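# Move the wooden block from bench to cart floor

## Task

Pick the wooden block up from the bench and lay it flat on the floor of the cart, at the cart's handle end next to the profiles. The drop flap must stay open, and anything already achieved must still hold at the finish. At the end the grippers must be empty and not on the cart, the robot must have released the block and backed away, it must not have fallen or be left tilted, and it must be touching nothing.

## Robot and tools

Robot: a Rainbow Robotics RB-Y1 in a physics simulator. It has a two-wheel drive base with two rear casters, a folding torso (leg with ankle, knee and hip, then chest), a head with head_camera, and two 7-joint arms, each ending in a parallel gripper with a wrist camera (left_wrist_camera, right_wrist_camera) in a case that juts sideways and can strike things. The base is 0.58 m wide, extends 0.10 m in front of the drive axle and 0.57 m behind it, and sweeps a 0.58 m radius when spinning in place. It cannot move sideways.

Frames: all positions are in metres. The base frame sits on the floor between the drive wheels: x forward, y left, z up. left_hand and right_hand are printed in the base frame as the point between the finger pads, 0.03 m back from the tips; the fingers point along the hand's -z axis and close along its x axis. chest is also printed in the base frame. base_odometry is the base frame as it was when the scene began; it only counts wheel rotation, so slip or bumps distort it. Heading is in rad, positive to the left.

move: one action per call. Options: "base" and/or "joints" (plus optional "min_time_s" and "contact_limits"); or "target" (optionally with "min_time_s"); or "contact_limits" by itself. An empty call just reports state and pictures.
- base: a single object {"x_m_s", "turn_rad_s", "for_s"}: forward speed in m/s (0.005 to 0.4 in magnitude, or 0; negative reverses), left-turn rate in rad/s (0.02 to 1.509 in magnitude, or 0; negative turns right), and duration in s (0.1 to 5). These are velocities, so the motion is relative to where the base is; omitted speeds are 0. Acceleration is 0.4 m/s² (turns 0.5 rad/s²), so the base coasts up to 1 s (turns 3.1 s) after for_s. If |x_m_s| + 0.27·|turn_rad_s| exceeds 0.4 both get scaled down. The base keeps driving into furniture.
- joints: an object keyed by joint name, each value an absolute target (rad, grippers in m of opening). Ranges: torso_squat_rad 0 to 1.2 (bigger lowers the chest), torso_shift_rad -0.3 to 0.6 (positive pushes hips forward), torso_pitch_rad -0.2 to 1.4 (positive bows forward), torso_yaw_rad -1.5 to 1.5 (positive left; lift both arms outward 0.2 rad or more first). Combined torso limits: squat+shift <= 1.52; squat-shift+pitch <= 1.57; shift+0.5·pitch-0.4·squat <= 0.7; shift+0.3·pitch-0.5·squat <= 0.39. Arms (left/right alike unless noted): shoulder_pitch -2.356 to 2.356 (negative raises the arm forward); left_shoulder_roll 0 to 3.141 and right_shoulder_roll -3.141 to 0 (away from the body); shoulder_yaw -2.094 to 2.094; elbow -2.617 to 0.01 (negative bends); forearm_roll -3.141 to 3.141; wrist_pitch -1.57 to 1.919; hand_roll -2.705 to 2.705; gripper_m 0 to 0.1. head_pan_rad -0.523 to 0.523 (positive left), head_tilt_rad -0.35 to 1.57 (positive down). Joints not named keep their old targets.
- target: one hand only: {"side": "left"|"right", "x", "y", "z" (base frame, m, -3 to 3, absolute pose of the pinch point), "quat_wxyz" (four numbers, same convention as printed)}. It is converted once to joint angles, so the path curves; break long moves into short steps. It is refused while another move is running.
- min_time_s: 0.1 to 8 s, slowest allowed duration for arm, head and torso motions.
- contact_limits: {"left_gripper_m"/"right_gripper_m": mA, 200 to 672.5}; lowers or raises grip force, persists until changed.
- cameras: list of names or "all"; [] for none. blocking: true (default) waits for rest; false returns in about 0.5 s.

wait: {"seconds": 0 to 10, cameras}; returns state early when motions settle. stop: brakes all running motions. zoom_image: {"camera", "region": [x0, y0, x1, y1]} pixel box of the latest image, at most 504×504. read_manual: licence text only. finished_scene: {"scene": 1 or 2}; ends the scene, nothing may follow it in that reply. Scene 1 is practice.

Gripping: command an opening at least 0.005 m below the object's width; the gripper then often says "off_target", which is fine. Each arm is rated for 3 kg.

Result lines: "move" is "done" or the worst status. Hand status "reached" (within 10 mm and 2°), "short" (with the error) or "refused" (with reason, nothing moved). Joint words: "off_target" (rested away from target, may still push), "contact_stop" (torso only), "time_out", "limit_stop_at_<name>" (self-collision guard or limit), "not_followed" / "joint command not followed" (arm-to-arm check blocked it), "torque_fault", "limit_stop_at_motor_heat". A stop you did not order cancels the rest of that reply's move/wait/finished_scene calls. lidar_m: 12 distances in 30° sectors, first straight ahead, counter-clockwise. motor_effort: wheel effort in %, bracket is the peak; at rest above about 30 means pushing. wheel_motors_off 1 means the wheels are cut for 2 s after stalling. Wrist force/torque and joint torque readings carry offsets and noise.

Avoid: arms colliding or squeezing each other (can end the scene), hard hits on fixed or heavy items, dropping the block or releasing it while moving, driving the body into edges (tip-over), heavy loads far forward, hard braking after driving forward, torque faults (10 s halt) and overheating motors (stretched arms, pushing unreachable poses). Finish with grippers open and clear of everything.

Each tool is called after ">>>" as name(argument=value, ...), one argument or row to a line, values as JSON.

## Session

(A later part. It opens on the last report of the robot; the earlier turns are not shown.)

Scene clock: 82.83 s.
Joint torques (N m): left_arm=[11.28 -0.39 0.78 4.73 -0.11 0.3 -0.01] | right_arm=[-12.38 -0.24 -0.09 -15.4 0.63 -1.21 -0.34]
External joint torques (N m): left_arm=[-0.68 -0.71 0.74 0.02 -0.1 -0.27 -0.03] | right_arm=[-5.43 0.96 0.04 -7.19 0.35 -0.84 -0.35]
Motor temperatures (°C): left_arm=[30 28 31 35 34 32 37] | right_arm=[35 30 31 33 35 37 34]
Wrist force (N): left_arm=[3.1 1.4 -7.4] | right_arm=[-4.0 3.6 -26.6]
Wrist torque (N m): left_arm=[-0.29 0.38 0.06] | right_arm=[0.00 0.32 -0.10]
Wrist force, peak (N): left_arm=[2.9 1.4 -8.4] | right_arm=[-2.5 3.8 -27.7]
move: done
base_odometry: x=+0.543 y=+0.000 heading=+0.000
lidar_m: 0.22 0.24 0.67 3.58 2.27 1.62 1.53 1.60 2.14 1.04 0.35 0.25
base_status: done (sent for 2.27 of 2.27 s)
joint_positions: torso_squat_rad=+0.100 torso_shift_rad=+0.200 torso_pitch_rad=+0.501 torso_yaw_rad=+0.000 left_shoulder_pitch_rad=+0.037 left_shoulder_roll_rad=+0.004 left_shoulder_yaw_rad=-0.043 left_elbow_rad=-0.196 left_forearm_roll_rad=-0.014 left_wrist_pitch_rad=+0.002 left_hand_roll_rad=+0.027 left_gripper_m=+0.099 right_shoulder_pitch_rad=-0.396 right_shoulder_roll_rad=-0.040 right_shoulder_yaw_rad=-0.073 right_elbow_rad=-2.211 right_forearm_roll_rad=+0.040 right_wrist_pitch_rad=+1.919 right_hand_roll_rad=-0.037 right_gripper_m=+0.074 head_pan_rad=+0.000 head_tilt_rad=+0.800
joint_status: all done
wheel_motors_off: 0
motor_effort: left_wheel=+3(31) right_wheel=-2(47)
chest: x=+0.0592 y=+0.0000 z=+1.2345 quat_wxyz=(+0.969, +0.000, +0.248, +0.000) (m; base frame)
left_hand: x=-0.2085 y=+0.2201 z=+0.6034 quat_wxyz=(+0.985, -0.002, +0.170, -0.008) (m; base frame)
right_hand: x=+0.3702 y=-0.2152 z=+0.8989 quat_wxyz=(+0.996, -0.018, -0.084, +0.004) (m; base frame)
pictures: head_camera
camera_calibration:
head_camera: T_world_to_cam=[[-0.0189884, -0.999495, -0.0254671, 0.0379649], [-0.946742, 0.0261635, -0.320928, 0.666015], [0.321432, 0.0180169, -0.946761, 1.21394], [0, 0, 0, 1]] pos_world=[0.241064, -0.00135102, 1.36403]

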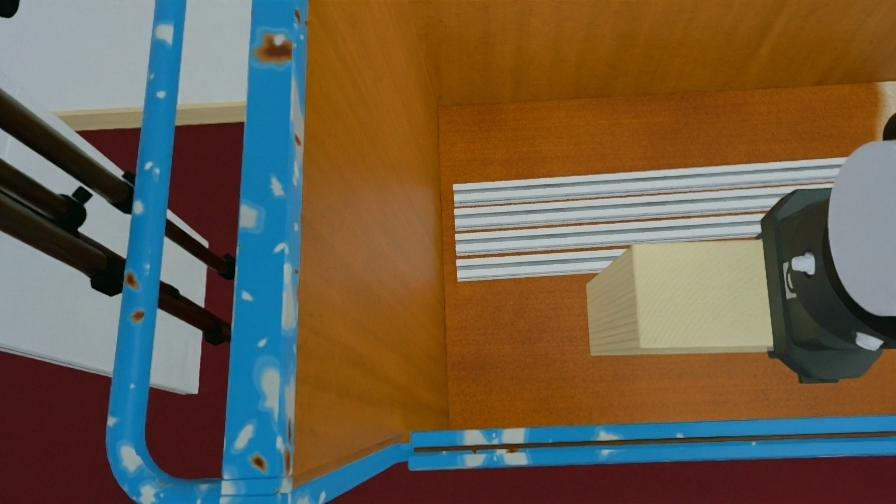

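>>> move(
  joints={"torso_squat_rad":0.6,"torso_shift_rad":0.3,"torso_pitch_rad":0.55},
  min_time_s=2,
  cameras=[],
)

>>> move(
  target={"side":"right","x":0.45,"y":-0.2,"z":0.66,"quat_wxyz":[1,0,0,0]},
  min_time_s=1.2,
  cameras=["head_camera"],
)

>>> move(
  joints={"torso_squat_rad":0.8},
  min_time_s=1.2,
  cameras=[],
)

>>> move(
  target={"side":"right","x":0.475,"y":-0.2,"z":0.522,"quat_wxyz":[1,0,0,0]},
  min_time_s=1.2,
  cameras=["head_camera"],
)

Scene clock: 88.37 s.
Joint torques (N m): left_arm=[12.53 -0.6 0.85 5.18 -0.13 0.57 0.02] | right_arm=[-11.56 -0.02 0.3 -15.45 0.61 -0.87 -0.33]
External joint torques (N m): left_arm=[-0.64 -0.92 0.81 -0.01 -0.12 -0.09 -0.01] | right_arm=[-5.43 1.06 0.43 -7.2 0.33 -0.6 -0.34]
Motor temperatures (°C): left_arm=[31 28 31 35 34 32 37] | right_arm=[35 30 31 33 35 37 34]
Wrist force (N): left_arm=[2.9 1.1 -6.6] | right_arm=[-2.4 3.7 -27.0]
Wrist torque (N m): left_arm=[-0.23 0.24 0.06] | right_arm=[-0.03 0.24 -0.10]
Wrist force, peak (N): left_arm=[3.3 1.3 -8.3] | right_arm=[-2.5 3.5 -27.9]
move: done
base_odometry: x=+0.543 y=+0.000 heading=+0.000
lidar_m: 0.22 0.24 0.68 3.58 2.27 1.61 1.54 1.61 2.14 1.05 0.36 0.25
base_status: not commanded
joint_positions: torso_squat_rad=+0.600 torso_shift_rad=+0.300 torso_pitch_rad=+0.551 torso_yaw_rad=+0.000 left_shoulder_pitch_rad=+0.037 left_shoulder_roll_rad=+0.004 left_shoulder_yaw_rad=-0.043 left_elbow_rad=-0.196 left_forearm_roll_rad=-0.014 left_wrist_pitch_rad=+0.002 left_hand_roll_rad=+0.027 left_gripper_m=+0.099 right_shoulder_pitch_rad=-0.396 right_shoulder_roll_rad=-0.040 right_shoulder_yaw_rad=-0.073 right_elbow_rad=-2.211 right_forearm_roll_rad=+0.040 right_wrist_pitch_rad=+1.919 right_hand_roll_rad=-0.037 right_gripper_m=+0.074 head_pan_rad=+0.000 head_tilt_rad=+0.800
joint_status: all done
wheel_motors_off: 0
motor_effort: left_wheel=+1(4) right_wheel=-2(4)
chest: x=+0.1049 y=+0.0000 z=+1.0961 quat_wxyz=(+0.962, +0.000, +0.272, +0.000) (m; base frame)
left_hand: x=-0.1941 y=+0.2201 z=+0.4791 quat_wxyz=(+0.981, -0.003, +0.195, -0.008) (m; base frame)
right_hand: x=+0.3988 y=-0.2152 z=+0.7454 quat_wxyz=(+0.998, -0.018, -0.059, +0.004) (m; base frame)
pictures: none
No camera images: "cameras" was empty.

Scene clock: 89.93 s.
Joint torques (N m): left_arm=[12.24 -0.57 0.8 5.29 -0.07 0.46 -0.04] | right_arm=[-16.13 -3.81 -2.16 -14.43 0.44 0.44 -0.22]
External joint torques (N m): left_arm=[-0.93 -0.9 0.76 0.1 -0.06 -0.21 -0.06] | right_arm=[-5.84 -1.82 -2.15 -6 0.22 0.47 -0.22]
Motor temperatures (°C): left_arm=[31 28 31 35 34 32 37] | right_arm=[35 30 31 33 35 37 34]
Wrist force (N): left_arm=[3.0 1.6 -7.3] | right_arm=[1.0 3.4 -26.6]
Wrist torque (N m): left_arm=[-0.33 0.30 0.08] | right_arm=[0.00 -0.04 -0.09]
Wrist force, peak (N): left_arm=[3.8 0.7 -8.0] | right_arm=[-2.2 3.5 -28.4]
move: done
base_odometry: x=+0.543 y=+0.000 heading=+0.000
lidar_m: 0.23 0.23 0.66 3.58 2.28 1.61 1.53 1.61 2.14 1.04 0.34 0.24
base_status: not commanded
joint_positions: torso_squat_rad=+0.600 torso_shift_rad=+0.300 torso_pitch_rad=+0.551 torso_yaw_rad=+0.000 left_shoulder_pitch_rad=+0.037 left_shoulder_roll_rad=+0.004 left_shoulder_yaw_rad=-0.043 left_elbow_rad=-0.196 left_forearm_roll_rad=-0.014 left_wrist_pitch_rad=+0.002 left_hand_roll_rad=+0.027 left_gripper_m=+0.099 right_shoulder_pitch_rad=-0.633 right_shoulder_roll_rad=-0.063 right_shoulder_yaw_rad=-0.135 right_elbow_rad=-1.636 right_forearm_roll_rad=-0.004 right_wrist_pitch_rad=+1.692 right_hand_roll_rad=-0.070 right_gripper_m=+0.074 head_pan_rad=+0.000 head_tilt_rad=+0.800
joint_status: all done
wheel_motors_off: 0
motor_effort: left_wheel=+2(3) right_wheel=-2(4)
chest: x=+0.1048 y=+0.0000 z=+1.0961 quat_wxyz=(+0.962, +0.000, +0.272, +0.000) (m; base frame)
left_hand: x=-0.1941 y=+0.2201 z=+0.4791 quat_wxyz=(+0.981, -0.003, +0.195, -0.008) (m; base frame)
right_hand: x=+0.4489 y=-0.1999 z=+0.6592 quat_wxyz=(+1.000, +0.000, +0.001, +0.000) (m; base frame)
right_hand_status: reached (checked arc, planned for 1.2 s): 1 mm and 0.2 deg off.
pictures: head_camera
camera_calibration:
head_camera: T_world_to_cam=[[-0.0201405, -0.999498, -0.0244643, 0.0343079], [-0.961565, 0.0260665, -0.273336, 0.614204], [0.273837, 0.0180189, -0.961607, 1.08951], [0, 0, 0, 1]] pos_world=[0.29294, -0.00135131, 1.21641]

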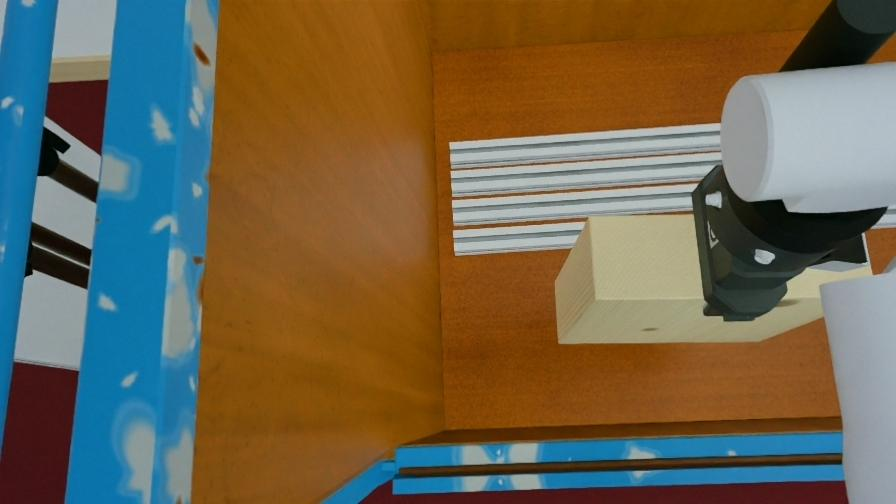

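Scene clock: 91.47 s.
Joint torques (N m): left_arm=[12.28 -0.96 0.85 5.18 -0.14 0.48 -0.01] | right_arm=[-16.36 -3.57 -1.87 -14.75 0.29 0.4 -0.19]
External joint torques (N m): left_arm=[-0.9 -1.29 0.81 -0.01 -0.13 -0.18 -0.03] | right_arm=[-6.06 -1.58 -1.86 -6.32 0.05 0.44 -0.19]
Motor temperatures (°C): left_arm=[31 28 31 35 34 32 37] | right_arm=[35 30 31 33 35 37 34]
Wrist force (N): left_arm=[3.4 1.3 -7.4] | right_arm=[0.5 2.6 -27.1]
Wrist torque (N m): left_arm=[-0.27 0.34 0.04] | right_arm=[-0.12 -0.05 -0.05]
Wrist force, peak (N): left_arm=[3.2 0.9 -7.9] | right_arm=[0.4 2.3 -27.9]
move: done
base_odometry: x=+0.543 y=+0.000 heading=+0.000
lidar_m: 0.23 0.24 0.67 3.57 2.27 1.61 1.53 1.60 2.15 1.05 0.35 0.24
base_status: not commanded
joint_positions: torso_squat_rad=+0.800 torso_shift_rad=+0.300 torso_pitch_rad=+0.551 torso_yaw_rad=+0.000 left_shoulder_pitch_rad=+0.037 left_shoulder_roll_rad=+0.004 left_shoulder_yaw_rad=-0.043 left_elbow_rad=-0.196 left_forearm_roll_rad=-0.014 left_wrist_pitch_rad=+0.002 left_hand_roll_rad=+0.027 left_gripper_m=+0.099 right_shoulder_pitch_rad=-0.633 right_shoulder_roll_rad=-0.063 right_shoulder_yaw_rad=-0.135 right_elbow_rad=-1.636 right_forearm_roll_rad=-0.004 right_wrist_pitch_rad=+1.692 right_hand_roll_rad=-0.070 right_gripper_m=+0.074 head_pan_rad=+0.000 head_tilt_rad=+0.800
joint_status: all done
wheel_motors_off: 0
motor_effort: left_wheel=+3(3) right_wheel=+0(4)
chest: x=+0.0782 y=+0.0000 z=+1.0101 quat_wxyz=(+0.962, +0.000, +0.272, +0.000) (m; base frame)
left_hand: x=-0.2207 y=+0.2201 z=+0.3931 quat_wxyz=(+0.981, -0.003, +0.195, -0.008) (m; base frame)
right_hand: x=+0.4222 y=-0.1999 z=+0.5732 quat_wxyz=(+1.000, +0.000, +0.001, +0.000) (m; base frame)
pictures: none
No camera images: "cameras" was empty.

Scene clock: 93.10 s.
Joint torques (N m): left_arm=[11.86 -0.72 0.82 5.24 -0.05 0.34 0.08] | right_arm=[-20.72 -5.86 -1.85 -13.6 0.3 0.45 -0.33]
External joint torques (N m): left_arm=[-1.32 -1.05 0.78 0.05 -0.04 -0.32 0.06] | right_arm=[-6.96 -2.24 -1.75 -5.56 0.07 0.51 -0.33]
Motor temperatures (°C): left_arm=[31 28 31 35 34 32 37] | right_arm=[35 30 31 33 35 37 34]
Wrist force (N): left_arm=[3.1 1.0 -7.2] | right_arm=[0.5 2.2 -27.1]
Wrist torque (N m): left_arm=[-0.26 0.26 0.05] | right_arm=[-0.10 0.00 -0.09]
Wrist force, peak (N): left_arm=[4.3 1.3 -8.1] | right_arm=[0.3 1.7 -28.4]
move: done
base_odometry: x=+0.543 y=+0.000 heading=+0.000
lidar_m: 0.22 0.23 0.68 3.58 2.26 1.60 1.54 1.61 2.15 1.06 0.34 0.25
base_status: not commanded
joint_positions: torso_squat_rad=+0.800 torso_shift_rad=+0.300 torso_pitch_rad=+0.551 torso_yaw_rad=+0.000 left_shoulder_pitch_rad=+0.037 left_shoulder_roll_rad=+0.004 left_shoulder_yaw_rad=-0.043 left_elbow_rad=-0.196 left_forearm_roll_rad=-0.014 left_wrist_pitch_rad=+0.002 left_hand_roll_rad=+0.027 left_gripper_m=+0.099 right_shoulder_pitch_rad=-0.864 right_shoulder_roll_rad=-0.119 right_shoulder_yaw_rad=-0.179 right_elbow_rad=-1.134 right_forearm_roll_rad=-0.026 right_wrist_pitch_rad=+1.418 right_hand_roll_rad=-0.076 right_gripper_m=+0.074 head_pan_rad=+0.000 head_tilt_rad=+0.800
joint_status: all done
wheel_motors_off: 0
motor_effort: left_wheel=+3(3) right_wheel=-1(4)
chest: x=+0.0782 y=+0.0000 z=+1.0101 quat_wxyz=(+0.962, +0.000, +0.272, +0.000) (m; base frame)
left_hand: x=-0.2207 y=+0.2201 z=+0.3931 quat_wxyz=(+0.981, -0.003, +0.195, -0.008) (m; base frame)
right_hand: x=+0.4736 y=-0.1999 z=+0.5211 quat_wxyz=(+1.000, +0.000, +0.001, +0.000) (m; base frame)
right_hand_status: reached (checked arc, planned for 1.2 s): 2 mm and 0.2 deg off.
pictures: head_camera
camera_calibration:
head_camera: T_world_to_cam=[[-0.0201367, -0.999498, -0.0244633, 0.031664], [-0.961565, 0.0260625, -0.273336, 0.565023], [0.273837, 0.018019, -0.961607, 1.01412], [0, 0, 0, 1]] pos_world=[0.26624, -0.00135132, 1.13041]

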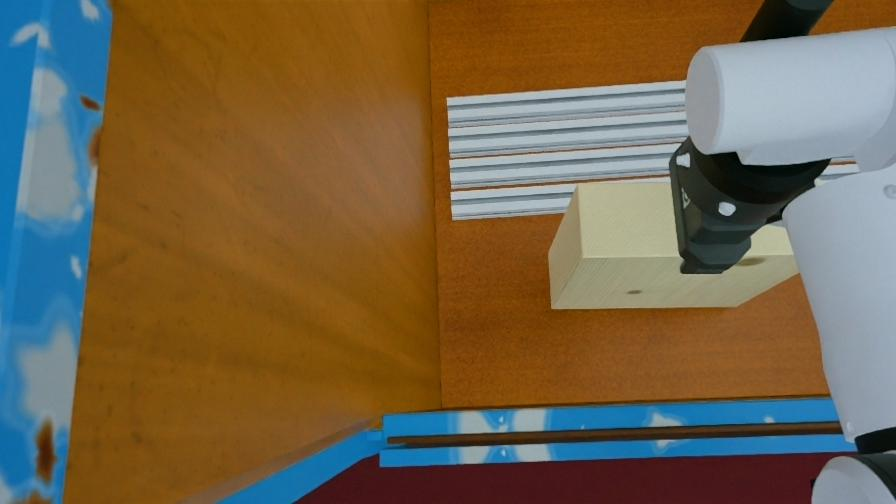

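>>> move(
  target={"side":"right","x":0.552,"y":-0.2,"z":0.522,"quat_wxyz":[1,0,0,0]},
  min_time_s=2.2,
  cameras=["head_camera"],
)

Scene clock: 96.90 s.
Joint torques (N m): left_arm=[12.03 -0.81 0.71 5.23 -0.12 0.46 -0.01] | right_arm=[-29.22 -10.25 -2.1 -11.02 0.18 0.13 -0.08]
External joint torques (N m): left_arm=[-1.15 -1.14 0.67 0.04 -0.11 -0.2 -0.03] | right_arm=[-9.69 -3.6 -2.27 -4.37 -0.03 0.23 -0.08]
Motor temperatures (°C): left_arm=[31 28 31 35 34 32 37] | right_arm=[35 30 31 33 35 37 34]
Wrist force (N): left_arm=[4.3 0.9 -7.1] | right_arm=[-0.1 2.3 -26.5]
Wrist torque (N m): left_arm=[-0.22 0.42 0.07] | right_arm=[-0.19 0.06 -0.06]
Wrist force, peak (N): left_arm=[3.7 2.0 -8.0] | right_arm=[-1.4 2.2 -28.5]
move: done
base_odometry: x=+0.543 y=+0.000 heading=+0.000
lidar_m: 0.23 0.24 0.68 3.57 2.27 1.62 1.53 1.60 2.15 1.06 0.36 0.24
base_status: not commanded
joint_positions: torso_squat_rad=+0.800 torso_shift_rad=+0.300 torso_pitch_rad=+0.551 torso_yaw_rad=+0.000 left_shoulder_pitch_rad=+0.037 left_shoulder_roll_rad=+0.004 left_shoulder_yaw_rad=-0.043 left_elbow_rad=-0.196 left_forearm_roll_rad=-0.014 left_wrist_pitch_rad=+0.002 left_hand_roll_rad=+0.027 left_gripper_m=+0.099 right_shoulder_pitch_rad=-1.359 right_shoulder_roll_rad=-0.247 right_shoulder_yaw_rad=-0.237 right_elbow_rad=-0.266 right_forearm_roll_rad=-0.065 right_wrist_pitch_rad=+1.028 right_hand_roll_rad=-0.058 right_gripper_m=+0.074 head_pan_rad=+0.000 head_tilt_rad=+0.800
joint_status: all done
wheel_motors_off: 0
motor_effort: left_wheel=+3(3) right_wheel=-3(5)
chest: x=+0.0782 y=+0.0000 z=+1.0101 quat_wxyz=(+0.962, +0.000, +0.272, +0.000) (m; base frame)
left_hand: x=-0.2207 y=+0.2201 z=+0.3931 quat_wxyz=(+0.981, -0.003, +0.195, -0.008) (m; base frame)
right_hand: x=+0.5497 y=-0.1999 z=+0.5211 quat_wxyz=(+1.000, +0.001, -0.012, +0.000) (m; base frame)
right_hand_status: reached (checked arc, as near as the solve gets, planned for 2.2 s): 3 mm and 1.4 deg off.
pictures: head_camera
camera_calibration:
head_camera: T_world_to_cam=[[-0.0201664, -0.9995, -0.0243679, 0.0315643], [-0.961565, 0.026065, -0.273339, 0.565026], [0.273837, 0.017919, -0.961609, 1.01413], [0, 0, 0, 1]] pos_world=[0.26624, -0.00135106, 1.13041]

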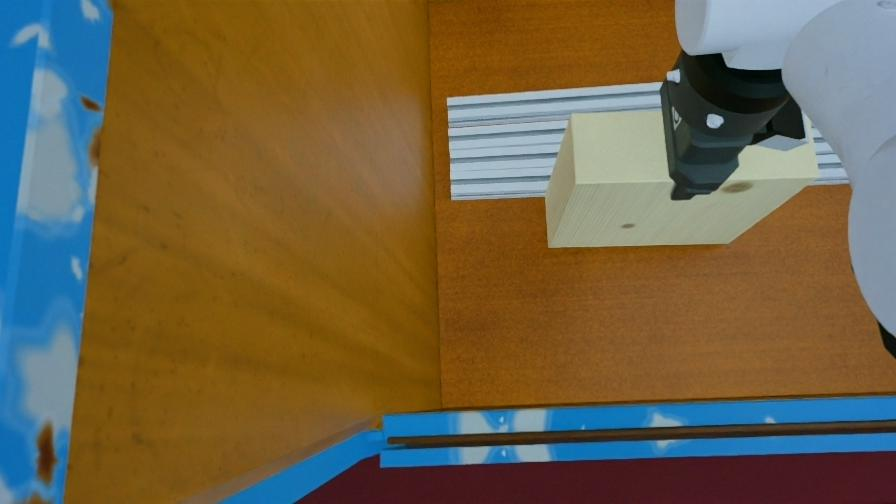

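>>> move(
  target={"side":"right","x":0.47,"y":-0.2,"z":0.55,"quat_wxyz":[1,0,0,0]},
  min_time_s=1.2,
  cameras=[],
)

>>> move(
  target={"side":"right","x":0.45,"y":-0.21,"z":0.68,"quat_wxyz":[1,0,0,0]},
  min_time_s=1.2,
  cameras=[],
)

>>> move(
  target={"side":"right","x":0.45,"y":-0.23,"z":0.8,"quat_wxyz":[0.7071,0,0,0.7071]},
  min_time_s=2,
  cameras=["head_camera"],
)

Scene clock: 104.00 s.
Joint torques (N m): left_arm=[12.08 -0.76 0.78 5.19 -0.06 0.42 -0.09] | right_arm=[-21.13 -4.5 0.18 -14.86 0.44 0.25 -0.15]
External joint torques (N m): left_arm=[-1.1 -1.09 0.75 0 -0.06 -0.24 -0.11] | right_arm=[-7.86 -1.15 0.26 -6.56 0.2 0.29 -0.15]
Motor temperatures (°C): left_arm=[31 28 31 35 34 32 37] | right_arm=[35 30 31 33 35 37 34]
Wrist force (N): left_arm=[4.0 1.9 -7.5] | right_arm=[1.0 3.7 -26.6]
Wrist torque (N m): left_arm=[-0.34 0.39 0.05] | right_arm=[-0.07 -0.01 -0.09]
Wrist force, peak (N): left_arm=[3.7 2.3 -8.2] | right_arm=[-3.0 7.6 -28.1]
move: done
base_odometry: x=+0.543 y=+0.000 heading=+0.000
lidar_m: 0.23 0.23 0.68 3.59 2.27 1.62 1.53 1.62 2.15 1.05 0.36 0.25
base_status: not commanded
joint_positions: torso_squat_rad=+0.800 torso_shift_rad=+0.300 torso_pitch_rad=+0.551 torso_yaw_rad=+0.000 left_shoulder_pitch_rad=+0.037 left_shoulder_roll_rad=+0.004 left_shoulder_yaw_rad=-0.043 left_elbow_rad=-0.196 left_forearm_roll_rad=-0.014 left_wrist_pitch_rad=+0.002 left_hand_roll_rad=+0.027 left_gripper_m=+0.099 right_shoulder_pitch_rad=-0.819 right_shoulder_roll_rad=-0.107 right_shoulder_yaw_rad=-0.177 right_elbow_rad=-1.310 right_forearm_roll_rad=-0.020 right_wrist_pitch_rad=+1.552 right_hand_roll_rad=-0.073 right_gripper_m=+0.074 head_pan_rad=+0.000 head_tilt_rad=+0.800
joint_status: all done
wheel_motors_off: 0
motor_effort: left_wheel=+2(4) right_wheel=-2(6)
chest: x=+0.0782 y=+0.0000 z=+1.0101 quat_wxyz=(+0.962, +0.000, +0.272, +0.000) (m; base frame)
left_hand: x=-0.2208 y=+0.2201 z=+0.3931 quat_wxyz=(+0.981, -0.003, +0.195, -0.008) (m; base frame)
right_hand: x=+0.4685 y=-0.2002 z=+0.5495 quat_wxyz=(+1.000, +0.000, +0.003, +0.000) (m; base frame)
right_hand_status: reached (checked arc, planned for 1.4 s): 2 mm and 0.3 deg off.
pictures: none
No camera images: "cameras" was empty.

Scene clock: 105.53 s.
Joint torques (N m): left_arm=[11.91 -0.77 0.68 5.14 -0.07 0.43 -0.02] | right_arm=[-19.16 -9.72 -7.57 -12.62 0.34 0.19 0.06]
External joint torques (N m): left_arm=[-1.27 -1.1 0.64 -0.05 -0.06 -0.23 -0.04] | right_arm=[-6.52 -2.46 -2.46 -5.6 0.11 0.22 0.06]
Motor temperatures (°C): left_arm=[31 28 31 35 34 32 37] | right_arm=[35 30 31 33 35 37 34]
Wrist force (N): left_arm=[4.1 1.5 -7.2] | right_arm=[0.1 1.9 -26.5]
Wrist torque (N m): left_arm=[-0.35 0.39 0.07] | right_arm=[-0.15 0.08 -0.07]
Wrist force, peak (N): left_arm=[4.2 1.3 -7.8] | right_arm=[1.1 3.3 -28.8]
move: done
base_odometry: x=+0.543 y=+0.000 heading=+0.000
lidar_m: 0.23 0.23 0.66 3.57 2.25 1.61 1.53 1.61 2.14 1.05 0.35 0.25
base_status: not commanded
joint_positions: torso_squat_rad=+0.800 torso_shift_rad=+0.300 torso_pitch_rad=+0.551 torso_yaw_rad=+0.000 left_shoulder_pitch_rad=+0.037 left_shoulder_roll_rad=+0.004 left_shoulder_yaw_rad=-0.043 left_elbow_rad=-0.196 left_forearm_roll_rad=-0.014 left_wrist_pitch_rad=+0.002 left_hand_roll_rad=+0.027 left_gripper_m=+0.099 right_shoulder_pitch_rad=-0.792 right_shoulder_roll_rad=-0.568 right_shoulder_yaw_rad=+0.182 right_elbow_rad=-1.849 right_forearm_roll_rad=-0.582 right_wrist_pitch_rad=+1.919 right_hand_roll_rad=-0.563 right_gripper_m=+0.074 head_pan_rad=+0.000 head_tilt_rad=+0.800
joint_status: all done
wheel_motors_off: 0
motor_effort: left_wheel=+2(3) right_wheel=-2(3)
chest: x=+0.0782 y=+0.0000 z=+1.0101 quat_wxyz=(+0.962, +0.000, +0.272, +0.000) (m; base frame)
left_hand: x=-0.2208 y=+0.2201 z=+0.3931 quat_wxyz=(+0.981, -0.003, +0.195, -0.008) (m; base frame)
right_hand: x=+0.4491 y=-0.2101 z=+0.6791 quat_wxyz=(+1.000, +0.000, +0.001, +0.000) (m; base frame)
right_hand_status: reached (checked arc, planned for 1.2 s): 1 mm and 0.1 deg off.
pictures: none
No camera images: "cameras" was empty.

Scene clock: 107.87 s.
Joint torques (N m): left_arm=[12.18 -0.49 0.8 5.27 -0.02 0.48 0.05] | right_arm=[-22.23 -14.96 -12.22 -6.12 0.23 0.19 0.01]
External joint torques (N m): left_arm=[-0.99 -0.82 0.76 0.08 -0.01 -0.18 0.03] | right_arm=[-8.4 -3.95 -3.66 -2.74 0.02 0.29 0.01]
Motor temperatures (°C): left_arm=[31 28 31 35 34 32 37] | right_arm=[35 30 31 33 35 37 34]
Wrist force (N): left_arm=[3.5 1.5 -7.1] | right_arm=[0.8 0.7 -26.2]
Wrist torque (N m): left_arm=[-0.27 0.32 0.05] | right_arm=[-0.21 0.04 -0.06]
Wrist force, peak (N): left_arm=[2.9 1.4 -8.2] | right_arm=[-0.2 1.1 -28.0]
move: done
base_odometry: x=+0.543 y=+0.000 heading=+0.000
lidar_m: 0.22 0.24 0.67 3.58 2.27 1.63 1.53 1.59 2.15 1.06 0.34 0.24
base_status: not commanded
joint_positions: torso_squat_rad=+0.800 torso_shift_rad=+0.300 torso_pitch_rad=+0.551 torso_yaw_rad=+0.000 left_shoulder_pitch_rad=+0.037 left_shoulder_roll_rad=+0.004 left_shoulder_yaw_rad=-0.043 left_elbow_rad=-0.196 left_forearm_roll_rad=-0.014 left_wrist_pitch_rad=+0.002 left_hand_roll_rad=+0.027 left_gripper_m=+0.099 right_shoulder_pitch_rad=-1.043 right_shoulder_roll_rad=-1.064 right_shoulder_yaw_rad=+0.346 right_elbow_rad=-2.032 right_forearm_roll_rad=-1.198 right_wrist_pitch_rad=+1.904 right_hand_roll_rad=+0.632 right_gripper_m=+0.074 head_pan_rad=+0.000 head_tilt_rad=+0.800
joint_status: all done
wheel_motors_off: 0
motor_effort: left_wheel=+2(3) right_wheel=-1(3)
chest: x=+0.0782 y=+0.0000 z=+1.0101 quat_wxyz=(+0.962, +0.000, +0.272, +0.000) (m; base frame)
left_hand: x=-0.2208 y=+0.2201 z=+0.3931 quat_wxyz=(+0.981, -0.003, +0.195, -0.008) (m; base frame)
right_hand: x=+0.4492 y=-0.2300 z=+0.7990 quat_wxyz=(+0.707, +0.001, +0.001, +0.707) (m; base frame)
right_hand_status: reached (checked arc, planned for 2.0 s): 1 mm and 0.2 deg off.
pictures: head_camera
camera_calibration:
head_camera: T_world_to_cam=[[-0.0202403, -0.999495, -0.0244852, 0.0317162], [-0.961597, 0.0261659, -0.273214, 0.564963], [0.273717, 0.018015, -0.961641, 1.01407], [0, 0, 0, 1]] pos_world=[0.26634, -0.001351, 1.13031]

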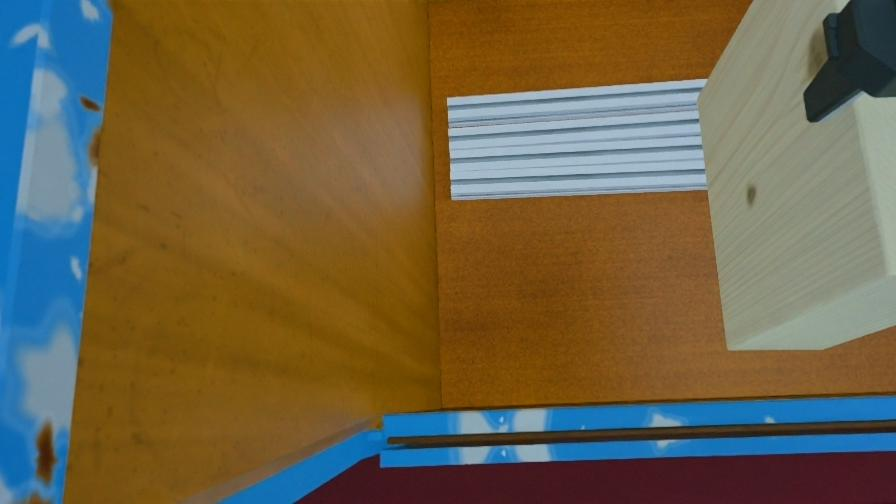

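>>> move(
  target={"side":"right","x":0.49,"y":-0.18,"z":0.85,"quat_wxyz":[0.6533,0.2706,-0.2706,0.6533]},
  min_time_s=2,
  cameras=[],
)

>>> move(
  joints={"torso_squat_rad":1.1,"torso_shift_rad":0.38,"torso_pitch_rad":0.78,"head_tilt_rad":0.6},
  min_time_s=2.2,
  cameras=["head_camera"],
)

Scene clock: 111.13 s.
Joint torques (N m): left_arm=[11.99 -0.56 0.99 4.94 -0.04 0.4 -0.03] | right_arm=[-20.82 -11.5 -15.34 -8 -5.68 -3.32 0.13]
External joint torques (N m): left_arm=[-1.19 -0.89 0.96 -0.25 -0.03 -0.26 -0.05] | right_arm=[-7.14 1.49 -7.56 -2.91 -4.67 -2.54 0.09]
Motor temperatures (°C): left_arm=[31 28 31 35 34 32 37] | right_arm=[35 30 31 32 35 37 34]
Wrist force (N): left_arm=[3.5 1.7 -7.3] | right_arm=[-19.5 1.8 -18.4]
Wrist torque (N m): left_arm=[-0.33 0.34 0.05] | right_arm=[-0.23 1.52 -0.15]
Wrist force, peak (N): left_arm=[4.5 1.0 -7.8] | right_arm=[-1.5 1.2 -27.1]
move: done
base_odometry: x=+0.543 y=+0.000 heading=+0.000
lidar_m: 0.23 0.24 0.66 3.57 2.27 1.62 1.54 1.61 2.13 1.05 0.36 0.24
base_status: not commanded
joint_positions: torso_squat_rad=+0.800 torso_shift_rad=+0.300 torso_pitch_rad=+0.551 torso_yaw_rad=+0.000 left_shoulder_pitch_rad=+0.037 left_shoulder_roll_rad=+0.004 left_shoulder_yaw_rad=-0.043 left_elbow_rad=-0.196 left_forearm_roll_rad=-0.014 left_wrist_pitch_rad=+0.002 left_hand_roll_rad=+0.027 left_gripper_m=+0.099 right_shoulder_pitch_rad=-0.885 right_shoulder_roll_rad=-0.927 right_shoulder_yaw_rad=-0.065 right_elbow_rad=-1.719 right_forearm_roll_rad=-1.643 right_wrist_pitch_rad=+1.643 right_hand_roll_rad=+1.014 right_gripper_m=+0.074 head_pan_rad=+0.000 head_tilt_rad=+0.800
joint_status: all done
wheel_motors_off: 0
motor_effort: left_wheel=+2(3) right_wheel=-1(4)
chest: x=+0.0782 y=+0.0000 z=+1.0101 quat_wxyz=(+0.962, +0.000, +0.272, +0.000) (m; base frame)
left_hand: x=-0.2208 y=+0.2201 z=+0.3931 quat_wxyz=(+0.981, -0.003, +0.195, -0.008) (m; base frame)
right_hand: x=+0.4894 y=-0.1804 z=+0.8489 quat_wxyz=(+0.655, +0.270, -0.269, +0.653) (m; base frame)
right_hand_status: reached (checked arc, planned for 2.0 s): 1 mm and 0.2 deg off.
pictures: none
No camera images: "cameras" was empty.

Scene clock: 113.67 s.
Joint torques (N m): left_arm=[17.66 -0.16 0.56 7.12 -0.08 0.96 0.06] | right_arm=[-18.49 -12.61 -12.74 -9.81 -6.62 -1.39 0.04]
External joint torques (N m): left_arm=[-0.65 -0.53 0.51 -0.1 -0.06 -0.11 0.02] | right_arm=[-7.73 0.12 -5.31 -4.13 -5.41 -1.08 0.01]
Motor temperatures (°C): left_arm=[31 28 31 35 34 32 37] | right_arm=[35 30 31 32 35 37 34]
Wrist force (N): left_arm=[4.2 0.9 -6.3] | right_arm=[-19.0 -5.5 -17.8]
Wrist torque (N m): left_arm=[-0.25 0.30 0.06] | right_arm=[-0.82 1.39 -0.17]
Wrist force, peak (N): left_arm=[4.8 0.3 -7.7] | right_arm=[-24.2 -7.3 -21.9]
move: done
base_odometry: x=+0.543 y=+0.000 heading=+0.000
lidar_m: 0.25 0.25 0.67 3.58 2.26 1.63 1.53 1.61 2.15 1.14 0.36 0.26
base_status: not commanded
joint_positions: torso_squat_rad=+1.100 torso_shift_rad=+0.380 torso_pitch_rad=+0.781 torso_yaw_rad=+0.000 left_shoulder_pitch_rad=+0.037 left_shoulder_roll_rad=+0.004 left_shoulder_yaw_rad=-0.043 left_elbow_rad=-0.196 left_forearm_roll_rad=-0.014 left_wrist_pitch_rad=+0.002 left_hand_roll_rad=+0.027 left_gripper_m=+0.099 right_shoulder_pitch_rad=-0.885 right_shoulder_roll_rad=-0.926 right_shoulder_yaw_rad=-0.065 right_elbow_rad=-1.718 right_forearm_roll_rad=-1.643 right_wrist_pitch_rad=+1.642 right_hand_roll_rad=+1.014 right_gripper_m=+0.074 head_pan_rad=+0.000 head_tilt_rad=+0.600
joint_status: all done
wheel_motors_off: 0
motor_effort: left_wheel=-1(37) right_wheel=+0(19)
chest: x=+0.1077 y=+0.0000 z=+0.7952 quat_wxyz=(+0.925, +0.000, +0.381, +0.000) (m; base frame)
left_hand: x=-0.3241 y=+0.2200 z=+0.2626 quat_wxyz=(+0.952, -0.004, +0.306, -0.008) (m; base frame)
right_hand: x=+0.4715 y=-0.1804 z=+0.5445 quat_wxyz=(+0.681, +0.343, -0.193, +0.617) (m; base frame)
pictures: head_camera
camera_calibration:
head_camera: T_world_to_cam=[[-0.0208686, -0.999498, -0.0238451, 0.0264983], [-0.969366, 0.0260661, -0.244232, 0.53281], [0.244731, 0.0180179, -0.969424, 0.77412], [0, 0, 0, 1]] pos_world=[0.32759, -0.00135131, 0.881212]

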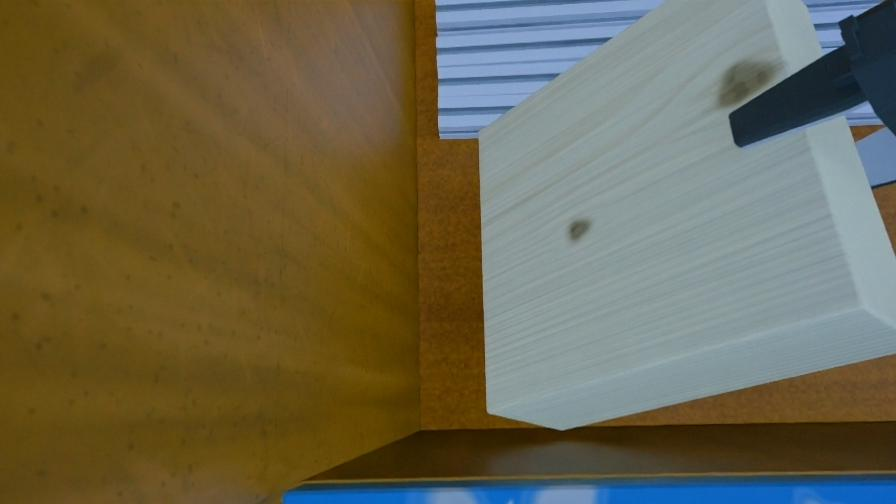

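>>> move(
  target={"side":"right","x":0.46,"y":-0.17,"z":0.48,"quat_wxyz":[0.6272,0.3265,-0.3265,0.6272]},
  min_time_s=1.8,
  cameras=["head_camera"],
)

Scene clock: 126.63 s.
Joint torques (N m): left_arm=[16.64 -0.61 0.75 7.15 -0.16 0.87 0.01] | right_arm=[-2.82 38.91 -1.05 -4.26 -6.98 -1.41 -0.23]
External joint torques (N m): left_arm=[-1.53 -0.82 0.72 -0.01 -0.14 -0.2 -0.02] | right_arm=[6.75 51.38 6.13 1.88 -5.69 -1.05 -0.27]
External joint torques when the fault began: right_arm=[20.57 73.08 10.34 5.47 -5.45 -1.44 0.25]
Motor temperatures (°C): left_arm=[31 28 31 35 34 32 37] | right_arm=[35 31 31 32 36 36 34]
Wrist force (N): left_arm=[4.7 0.8 -6.0] | right_arm=[-20.5 -1.0 -17.3]
Wrist torque (N m): left_arm=[-0.23 0.39 0.06] | right_arm=[-0.44 1.55 -0.15]
Wrist force, peak (N): left_arm=[5.4 1.5 -7.3] | right_arm=[-28.3 0.7 -18.7]
move: torque_fault
TORQUE FAULT: right_shoulder_roll_rad reached its load limit. The robot stopped for 10 seconds, dropped its targets and accepts commands again. The stop added 9.4 s to the call.
base_odometry: x=+0.543 y=+0.000 heading=+0.000
lidar_m: 0.24 0.26 0.67 3.58 2.26 1.61 1.53 1.61 2.15 1.15 0.38 0.26
base_status: not commanded
joint_positions: torso_squat_rad=+1.100 torso_shift_rad=+0.378 torso_pitch_rad=+0.775 torso_yaw_rad=-0.002 left_shoulder_pitch_rad=+0.037 left_shoulder_roll_rad=+0.004 left_shoulder_yaw_rad=-0.043 left_elbow_rad=-0.196 left_forearm_roll_rad=-0.014 left_wrist_pitch_rad=+0.002 left_hand_roll_rad=+0.027 left_gripper_m=+0.099 right_shoulder_pitch_rad=-0.788 right_shoulder_roll_rad=-0.870 right_shoulder_yaw_rad=-0.095 right_elbow_rad=-1.690 right_forearm_roll_rad=-1.626 right_wrist_pitch_rad=+1.535 right_hand_roll_rad=+1.240 right_gripper_m=+0.074 head_pan_rad=+0.000 head_tilt_rad=+0.600
joint_status: right_shoulder_pitch_rad torque_fault (moved +0.097 of +0.203); right_shoulder_roll_rad torque_fault (moved +0.057 of +0.169); right_shoulder_yaw_rad torque_fault (moved -0.029 of -0.050); right_elbow_rad torque_fault (moved +0.028 of +0.059); right_forearm_roll_rad torque_fault (moved +0.017 of +0.029); right_wrist_pitch_rad torque_fault (moved -0.107 of -0.213); right_hand_roll_rad torque_fault (moved +0.226 of +0.440)
wheel_motors_off: 0
on_its_own: right_shoulder_pitch_rad is held at -0.787, not at your -0.681, since a torque_fault; right_shoulder_roll_rad is held at -0.857, not at your -0.758, since a torque_fault; right_shoulder_yaw_rad is held at -0.093, not at your -0.115, since a torque_fault; right_elbow_rad is held at -1.690, not at your -1.659, since a torque_fault; right_forearm_roll_rad is held at -1.627, not at your -1.613, since a torque_fault; right_wrist_pitch_rad is held at +1.535, not at your +1.430, since a torque_fault; right_hand_roll_rad is held at +1.240, not at your +1.455, since a torque_fault
motor_effort: left_wheel=+4(28) right_wheel=-2(24)
chest: x=+0.1056 y=+0.0015 z=+0.7966 quat_wxyz=(+0.926, -0.002, +0.378, -0.001) (m; base frame)
left_hand: x=-0.3230 y=+0.2190 z=+0.2604 quat_wxyz=(+0.953, -0.006, +0.303, -0.009) (m; base frame)
right_hand: x=+0.4718 y=-0.1812 z=+0.5206 quat_wxyz=(+0.651, +0.326, -0.261, +0.634) (m; base frame)
right_hand_status: short (checked arc, planned for 1.8 s): torque_fault, 44 mm and 8.0 deg off.
pictures: head_camera
camera_calibration:
head_camera: T_world_to_cam=[[-0.0208551, -0.999599, -0.0191697, 0.0242784], [-0.967837, 0.0249932, -0.250335, 0.535711], [0.250713, 0.0133324, -0.96797, 0.774222], [0, 0, 0, 1]] pos_world=[0.324879, 0.0005573, 0.883996]

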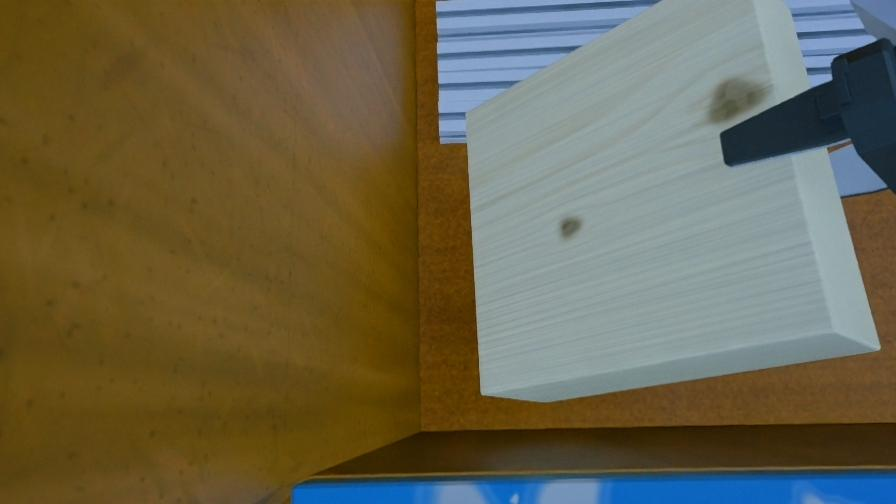

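>>> move(
  joints={"torso_squat_rad":0.8,"torso_shift_rad":0.38,"torso_pitch_rad":0.78},
  min_time_s=2,
  cameras=["head_camera"],
)

>>> move(
  target={"side":"right","x":0.53,"y":-0.27,"z":0.72,"quat_wxyz":[0.6533,0.2706,-0.2706,0.6533]},
  min_time_s=1.5,
  cameras=["head_camera"],
)

Scene clock: 137.97 s.
Joint torques (N m): left_arm=[16.63 -0.51 0.78 7.31 -0.06 0.91 0.01] | right_arm=[-15.92 -11.05 -11.2 -11.23 -7.05 -1.22 -0.11]
External joint torques (N m): left_arm=[-1.69 -0.89 0.74 0.09 -0.05 -0.16 -0.02] | right_arm=[-6.49 1.13 -4.19 -4.97 -5.73 -0.88 -0.15]
Motor temperatures (°C): left_arm=[31 28 31 35 34 32 37] | right_arm=[34 32 31 31 37 36 34]
Wrist force (N): left_arm=[4.5 1.1 -7.0] | right_arm=[-20.4 -1.1 -16.5]
Wrist torque (N m): left_arm=[-0.26 0.38 0.03] | right_arm=[-0.48 1.67 -0.15]
Wrist force, peak (N): left_arm=[5.7 0.8 -7.3] | right_arm=[-26.9 -0.9 -16.2]
move: done
base_odometry: x=+0.543 y=+0.000 heading=+0.000
lidar_m: 0.28 0.30 0.67 3.57 2.26 1.62 1.54 1.59 2.16 1.06 0.41 0.31
base_status: not commanded
joint_positions: torso_squat_rad=+0.800 torso_shift_rad=+0.380 torso_pitch_rad=+0.781 torso_yaw_rad=+0.000 left_shoulder_pitch_rad=+0.037 left_shoulder_roll_rad=+0.004 left_shoulder_yaw_rad=-0.043 left_elbow_rad=-0.196 left_forearm_roll_rad=-0.014 left_wrist_pitch_rad=+0.002 left_hand_roll_rad=+0.027 left_gripper_m=+0.099 right_shoulder_pitch_rad=-0.785 right_shoulder_roll_rad=-0.857 right_shoulder_yaw_rad=-0.092 right_elbow_rad=-1.689 right_forearm_roll_rad=-1.626 right_wrist_pitch_rad=+1.535 right_hand_roll_rad=+1.240 right_gripper_m=+0.074 head_pan_rad=+0.000 head_tilt_rad=+0.600
joint_status: all done
wheel_motors_off: 0
on_its_own: right_shoulder_pitch_rad is held at -0.787, not at your -0.681, since a torque_fault; right_shoulder_roll_rad is held at -0.857, not at your -0.758, since a torque_fault; right_shoulder_yaw_rad is held at -0.093, not at your -0.115, since a torque_fault; right_elbow_rad is held at -1.690, not at your -1.659, since a torque_fault; right_forearm_roll_rad is held at -1.627, not at your -1.613, since a torque_fault; right_wrist_pitch_rad is held at +1.535, not at your +1.430, since a torque_fault; right_hand_roll_rad is held at +1.240, not at your +1.455, since a torque_fault
motor_effort: left_wheel=+3(32) right_wheel=+0(11)
chest: x=+0.1708 y=-0.0001 z=+0.9532 quat_wxyz=(+0.925, +0.000, +0.381, +0.000) (m; base frame)
left_hand: x=-0.2610 y=+0.2200 z=+0.4207 quat_wxyz=(+0.952, -0.004, +0.306, -0.008) (m; base frame)
right_hand: x=+0.5327 y=-0.1778 z=+0.6717 quat_wxyz=(+0.650, +0.336, -0.261, +0.629) (m; base frame)
pictures: head_camera
camera_calibration:
head_camera: T_world_to_cam=[[-0.02104, -0.999491, -0.0239881, 0.0316986], [-0.969364, 0.0262672, -0.244222, 0.632557], [0.244728, 0.0181148, -0.969423, 0.911849], [0, 0, 0, 1]] pos_world=[0.39069, -0.00145095, 1.03921]

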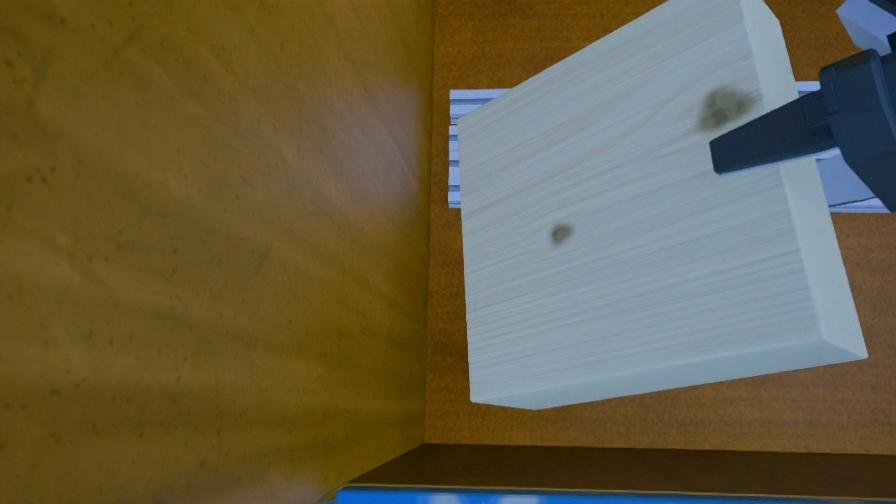

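Scene clock: 139.80 s.
Joint torques (N m): left_arm=[16.81 -0.53 0.69 7.12 0.01 0.91 -0.02] | right_arm=[-12.92 -18.17 -14.53 -9.13 -6.74 -1.5 0.27]
External joint torques (N m): left_arm=[-1.51 -0.91 0.65 -0.1 0.02 -0.16 -0.05] | right_arm=[-5.81 -2.92 -6.32 -4.23 -5.56 -1.06 0.23]
Motor temperatures (°C): left_arm=[31 28 31 35 34 32 37] | right_arm=[34 32 31 31 37 36 34]
Wrist force (N): left_arm=[3.6 1.3 -7.2] | right_arm=[-19.4 1.6 -18.8]
Wrist torque (N m): left_arm=[-0.26 0.27 0.06] | right_arm=[-0.18 1.52 -0.14]
Wrist force, peak (N): left_arm=[5.3 1.6 -7.0] | right_arm=[-21.0 -2.8 -17.7]
move: done
base_odometry: x=+0.543 y=+0.000 heading=+0.000
lidar_m: 0.29 0.30 0.67 3.58 2.27 1.62 1.54 1.60 2.15 1.05 0.42 0.30
base_status: not commanded
joint_positions: torso_squat_rad=+0.800 torso_shift_rad=+0.380 torso_pitch_rad=+0.781 torso_yaw_rad=+0.000 left_shoulder_pitch_rad=+0.037 left_shoulder_roll_rad=+0.004 left_shoulder_yaw_rad=-0.043 left_elbow_rad=-0.196 left_forearm_roll_rad=-0.014 left_wrist_pitch_rad=+0.002 left_hand_roll_rad=+0.027 left_gripper_m=+0.099 right_shoulder_pitch_rad=-0.625 right_shoulder_roll_rad=-1.031 right_shoulder_yaw_rad=-0.342 right_elbow_rad=-1.736 right_forearm_roll_rad=-1.735 right_wrist_pitch_rad=+1.612 right_hand_roll_rad=+1.336 right_gripper_m=+0.074 head_pan_rad=+0.000 head_tilt_rad=+0.600
joint_status: all done
wheel_motors_off: 0
motor_effort: left_wheel=+3(3) right_wheel=+0(3)
chest: x=+0.1708 y=-0.0001 z=+0.9532 quat_wxyz=(+0.925, +0.000, +0.381, +0.000) (m; base frame)
left_hand: x=-0.2610 y=+0.2201 z=+0.4207 quat_wxyz=(+0.952, -0.004, +0.306, -0.008) (m; base frame)
right_hand: x=+0.5294 y=-0.2701 z=+0.7189 quat_wxyz=(+0.654, +0.271, -0.269, +0.653) (m; base frame)
right_hand_status: reached (checked arc, planned for 1.5 s): 1 mm and 0.2 deg off.
pictures: head_camera
camera_calibration:
head_camera: T_world_to_cam=[[-0.02104, -0.999491, -0.0239881, 0.0316986], [-0.969364, 0.0262672, -0.244222, 0.632557], [0.244728, 0.0181148, -0.969423, 0.911849], [0, 0, 0, 1]] pos_world=[0.39069, -0.00145095, 1.03921]

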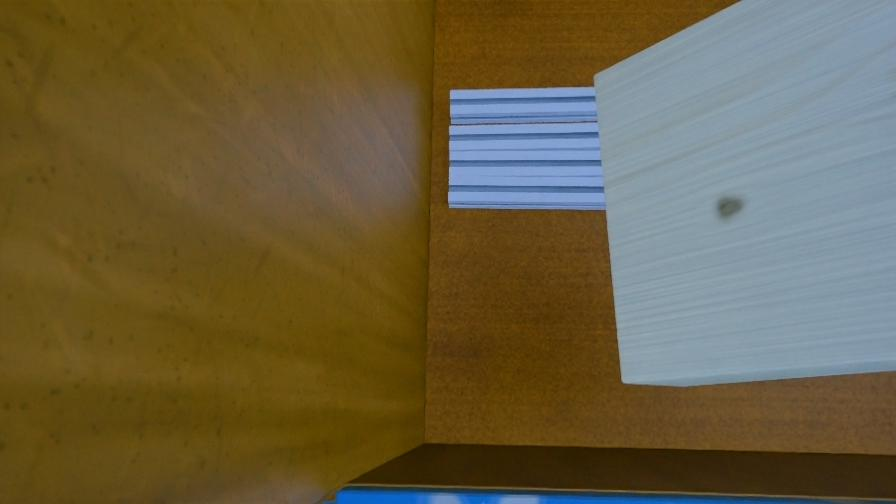

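>>> move(
  joints={"right_shoulder_pitch_rad":-1.054,"right_shoulder_roll_rad":-1.296,"right_shoulder_yaw_rad":0.794,"right_elbow_rad":-1.048,"right_forearm_roll_rad":-2.347,"right_wrist_pitch_rad":1.199,"right_hand_roll_rad":2.108},
  min_time_s=2.5,
  cameras=["head_camera"],
)

Scene clock: 146.57 s.
Joint torques (N m): left_arm=[17 -0.47 0.74 7.28 -0.12 0.96 0.02] | right_arm=[-16.57 -20.59 -11.1 -3.89 -5.38 3.54 0.18]
External joint torques (N m): left_arm=[-1.31 -0.85 0.69 0.06 -0.11 -0.11 -0.01] | right_arm=[-6.76 -2.47 -4.2 -3.39 -4.4 2.78 0.14]
Motor temperatures (°C): left_arm=[31 28 31 35 34 32 37] | right_arm=[34 32 31 31 37 36 34]
Wrist force (N): left_arm=[5.0 1.2 -6.2] | right_arm=[-19.0 1.1 -18.1]
Wrist torque (N m): left_arm=[-0.24 0.43 0.09] | right_arm=[-0.31 1.47 -0.15]
Wrist force, peak (N): left_arm=[5.3 0.7 -7.3] | right_arm=[-21.6 3.9 -19.0]
move: done
base_odometry: x=+0.543 y=+0.000 heading=+0.000
lidar_m: 0.29 0.30 0.68 3.58 2.26 1.61 1.53 1.61 2.14 1.05 0.41 0.30
base_status: not commanded
joint_positions: torso_squat_rad=+0.800 torso_shift_rad=+0.380 torso_pitch_rad=+0.781 torso_yaw_rad=+0.000 left_shoulder_pitch_rad=+0.037 left_shoulder_roll_rad=+0.004 left_shoulder_yaw_rad=-0.043 left_elbow_rad=-0.196 left_forearm_roll_rad=-0.014 left_wrist_pitch_rad=+0.002 left_hand_roll_rad=+0.027 left_gripper_m=+0.099 right_shoulder_pitch_rad=-1.052 right_shoulder_roll_rad=-1.295 right_shoulder_yaw_rad=+0.795 right_elbow_rad=-1.047 right_forearm_roll_rad=-2.346 right_wrist_pitch_rad=+1.198 right_hand_roll_rad=+2.108 right_gripper_m=+0.074 head_pan_rad=+0.000 head_tilt_rad=+0.600
joint_status: all done
wheel_motors_off: 0
motor_effort: left_wheel=+3(4) right_wheel=+0(3)
chest: x=+0.1708 y=-0.0001 z=+0.9532 quat_wxyz=(+0.925, +0.000, +0.381, +0.000) (m; base frame)
left_hand: x=-0.2610 y=+0.2201 z=+0.4207 quat_wxyz=(+0.952, -0.004, +0.306, -0.008) (m; base frame)
right_hand: x=+0.5363 y=-0.3102 z=+0.5793 quat_wxyz=(+0.619, +0.285, -0.255, +0.686) (m; base frame)
pictures: head_camera
camera_calibration:
head_camera: T_world_to_cam=[[-0.0210374, -0.999491, -0.0239893, 0.0316988], [-0.96934, 0.0262667, -0.244316, 0.632645], [0.244822, 0.018114, -0.969399, 0.911787], [0, 0, 0, 1]] pos_world=[0.39069, -0.00145095, 1.03921]

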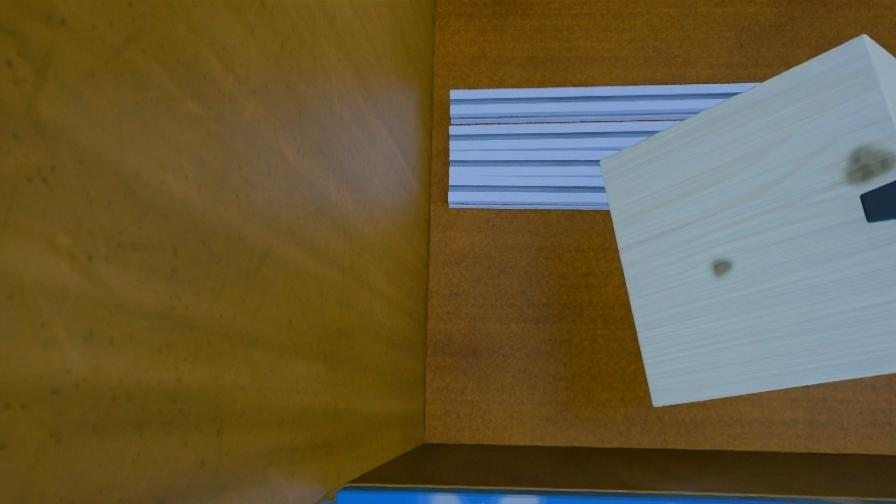

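>>> move(
  base={"x_m_s":0.06,"for_s":0.8},
  cameras=[],
)

>>> move(
  target={"side":"right","x":0.51,"y":-0.19,"z":0.65,"quat_wxyz":[0.6533,0.2706,-0.2706,0.6533]},
  min_time_s=1.5,
  cameras=["head_camera"],
)

Scene clock: 149.47 s.
Joint torques (N m): left_arm=[20.1 -0.46 0.75 7.08 -0.17 0.93 0.09] | right_arm=[-16.14 -21.2 -11.69 -3.34 -5.42 3.46 0.11]
External joint torques (N m): left_arm=[1.97 -0.9 0.7 -0.06 -0.16 -0.12 0.06] | right_arm=[-6.17 -3.11 -4.69 -2.82 -4.44 2.88 0.07]
Motor temperatures (°C): left_arm=[31 28 31 35 34 32 37] | right_arm=[34 32 31 31 37 36 34]
Wrist force (N): left_arm=[4.2 1.2 -6.5] | right_arm=[-19.4 2.1 -18.4]
Wrist torque (N m): left_arm=[-0.25 0.36 0.04] | right_arm=[-0.04 1.53 -0.15]
Wrist force, peak (N): left_arm=[5.1 1.3 -7.5] | right_arm=[-24.4 0.5 -21.2]
move: done
base_odometry: x=+0.591 y=+0.000 heading=-0.001
lidar_m: 0.26 0.29 0.66 4.66 2.13 1.62 1.56 1.67 2.34 0.76 0.35 0.27
base_status: done (sent for 0.8 of 0.8 s)
joint_positions: torso_squat_rad=+0.801 torso_shift_rad=+0.377 torso_pitch_rad=+0.774 torso_yaw_rad=+0.001 left_shoulder_pitch_rad=+0.036 left_shoulder_roll_rad=+0.004 left_shoulder_yaw_rad=-0.043 left_elbow_rad=-0.196 left_forearm_roll_rad=-0.014 left_wrist_pitch_rad=+0.002 left_hand_roll_rad=+0.027 left_gripper_m=+0.099 right_shoulder_pitch_rad=-1.053 right_shoulder_roll_rad=-1.295 right_shoulder_yaw_rad=+0.795 right_elbow_rad=-1.047 right_forearm_roll_rad=-2.346 right_wrist_pitch_rad=+1.198 right_hand_roll_rad=+2.108 right_gripper_m=+0.074 head_pan_rad=+0.000 head_tilt_rad=+0.600
joint_status: not commanded
wheel_motors_off: 0
on_its_own: the wheels pushed hard for 0.5 s: something may have held the robot back, and base_odometry may count slip
motor_effort: left_wheel=+19(64) right_wheel=+30(100)
chest: x=+0.1674 y=-0.0008 z=+0.9550 quat_wxyz=(+0.926, +0.001, +0.377, +0.001) (m; base frame)
left_hand: x=-0.2600 y=+0.2202 z=+0.4194 quat_wxyz=(+0.953, -0.003, +0.302, -0.008) (m; base frame)
right_hand: x=+0.5356 y=-0.3100 z=+0.5831 quat_wxyz=(+0.617, +0.284, -0.257, +0.687) (m; base frame)
pictures: none
No camera images: "cameras" was empty.

Scene clock: 151.30 s.
Joint torques (N m): left_arm=[20.2 -0.45 0.88 6.96 -0.1 0.91 0.02] | right_arm=[-15.05 -15.55 -13.75 -6.73 -4.25 0.36 0.1]
External joint torques (N m): left_arm=[2.07 -0.89 0.83 -0.19 -0.08 -0.15 -0.01] | right_arm=[-5.84 -0.66 -5.26 -4.4 -3.52 0.33 0.06]
Motor temperatures (°C): left_arm=[31 28 31 35 34 32 37] | right_arm=[34 32 31 31 37 36 34]
Wrist force (N): left_arm=[4.6 1.3 -6.7] | right_arm=[-19.0 1.3 -18.1]
Wrist torque (N m): left_arm=[-0.31 0.42 0.07] | right_arm=[-0.50 1.48 -0.14]
Wrist force, peak (N): left_arm=[5.4 1.6 -7.2] | right_arm=[-22.9 1.4 -18.3]
move: done
base_odometry: x=+0.591 y=+0.000 heading=-0.001
lidar_m: 0.26 0.30 0.66 4.65 2.13 1.62 1.56 1.68 2.38 0.77 0.35 0.26
base_status: not commanded
joint_positions: torso_squat_rad=+0.801 torso_shift_rad=+0.377 torso_pitch_rad=+0.774 torso_yaw_rad=+0.001 left_shoulder_pitch_rad=+0.036 left_shoulder_roll_rad=+0.004 left_shoulder_yaw_rad=-0.043 left_elbow_rad=-0.196 left_forearm_roll_rad=-0.014 left_wrist_pitch_rad=+0.002 left_hand_roll_rad=+0.027 left_gripper_m=+0.099 right_shoulder_pitch_rad=-0.990 right_shoulder_roll_rad=-1.540 right_shoulder_yaw_rad=+0.821 right_elbow_rad=-1.828 right_forearm_roll_rad=-2.247 right_wrist_pitch_rad=+0.688 right_hand_roll_rad=+1.565 right_gripper_m=+0.074 head_pan_rad=+0.000 head_tilt_rad=+0.600
joint_status: all done
wheel_motors_off: 0
motor_effort: left_wheel=+17(19) right_wheel=+30(33)
chest: x=+0.1674 y=-0.0008 z=+0.9550 quat_wxyz=(+0.926, +0.001, +0.377, +0.000) (m; base frame)
left_hand: x=-0.2600 y=+0.2202 z=+0.4194 quat_wxyz=(+0.953, -0.003, +0.302, -0.008) (m; base frame)
right_hand: x=+0.5096 y=-0.1907 z=+0.6496 quat_wxyz=(+0.652, +0.273, -0.273, +0.652) (m; base frame)
right_hand_status: reached (checked arc, planned for 1.5 s): 1 mm and 0.4 deg off.
pictures: head_camera
camera_calibration:
head_camera: T_world_to_cam=[[-0.0205108, -0.999451, -0.0260123, 0.0327996], [-0.967558, 0.0263959, -0.251267, 0.636184], [0.251815, 0.0200147, -0.967568, 0.911541], [0, 0, 0, 1]] pos_world=[0.386678, -0.00225535, 1.04268]

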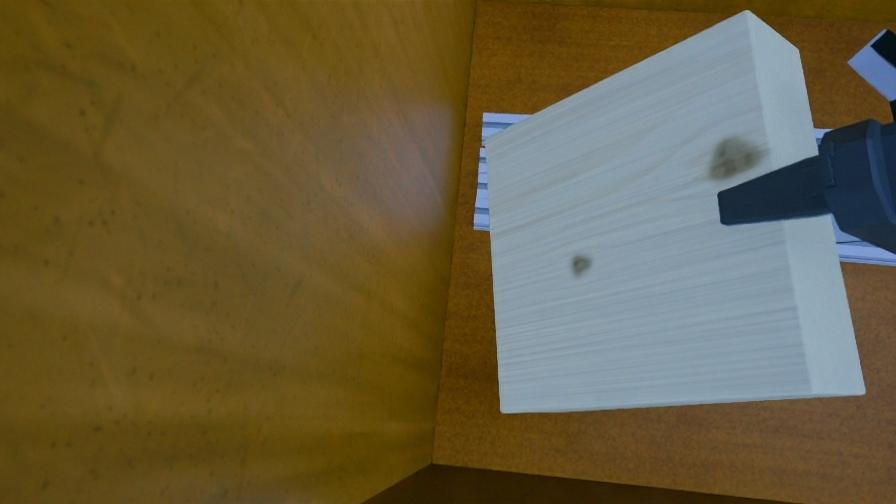

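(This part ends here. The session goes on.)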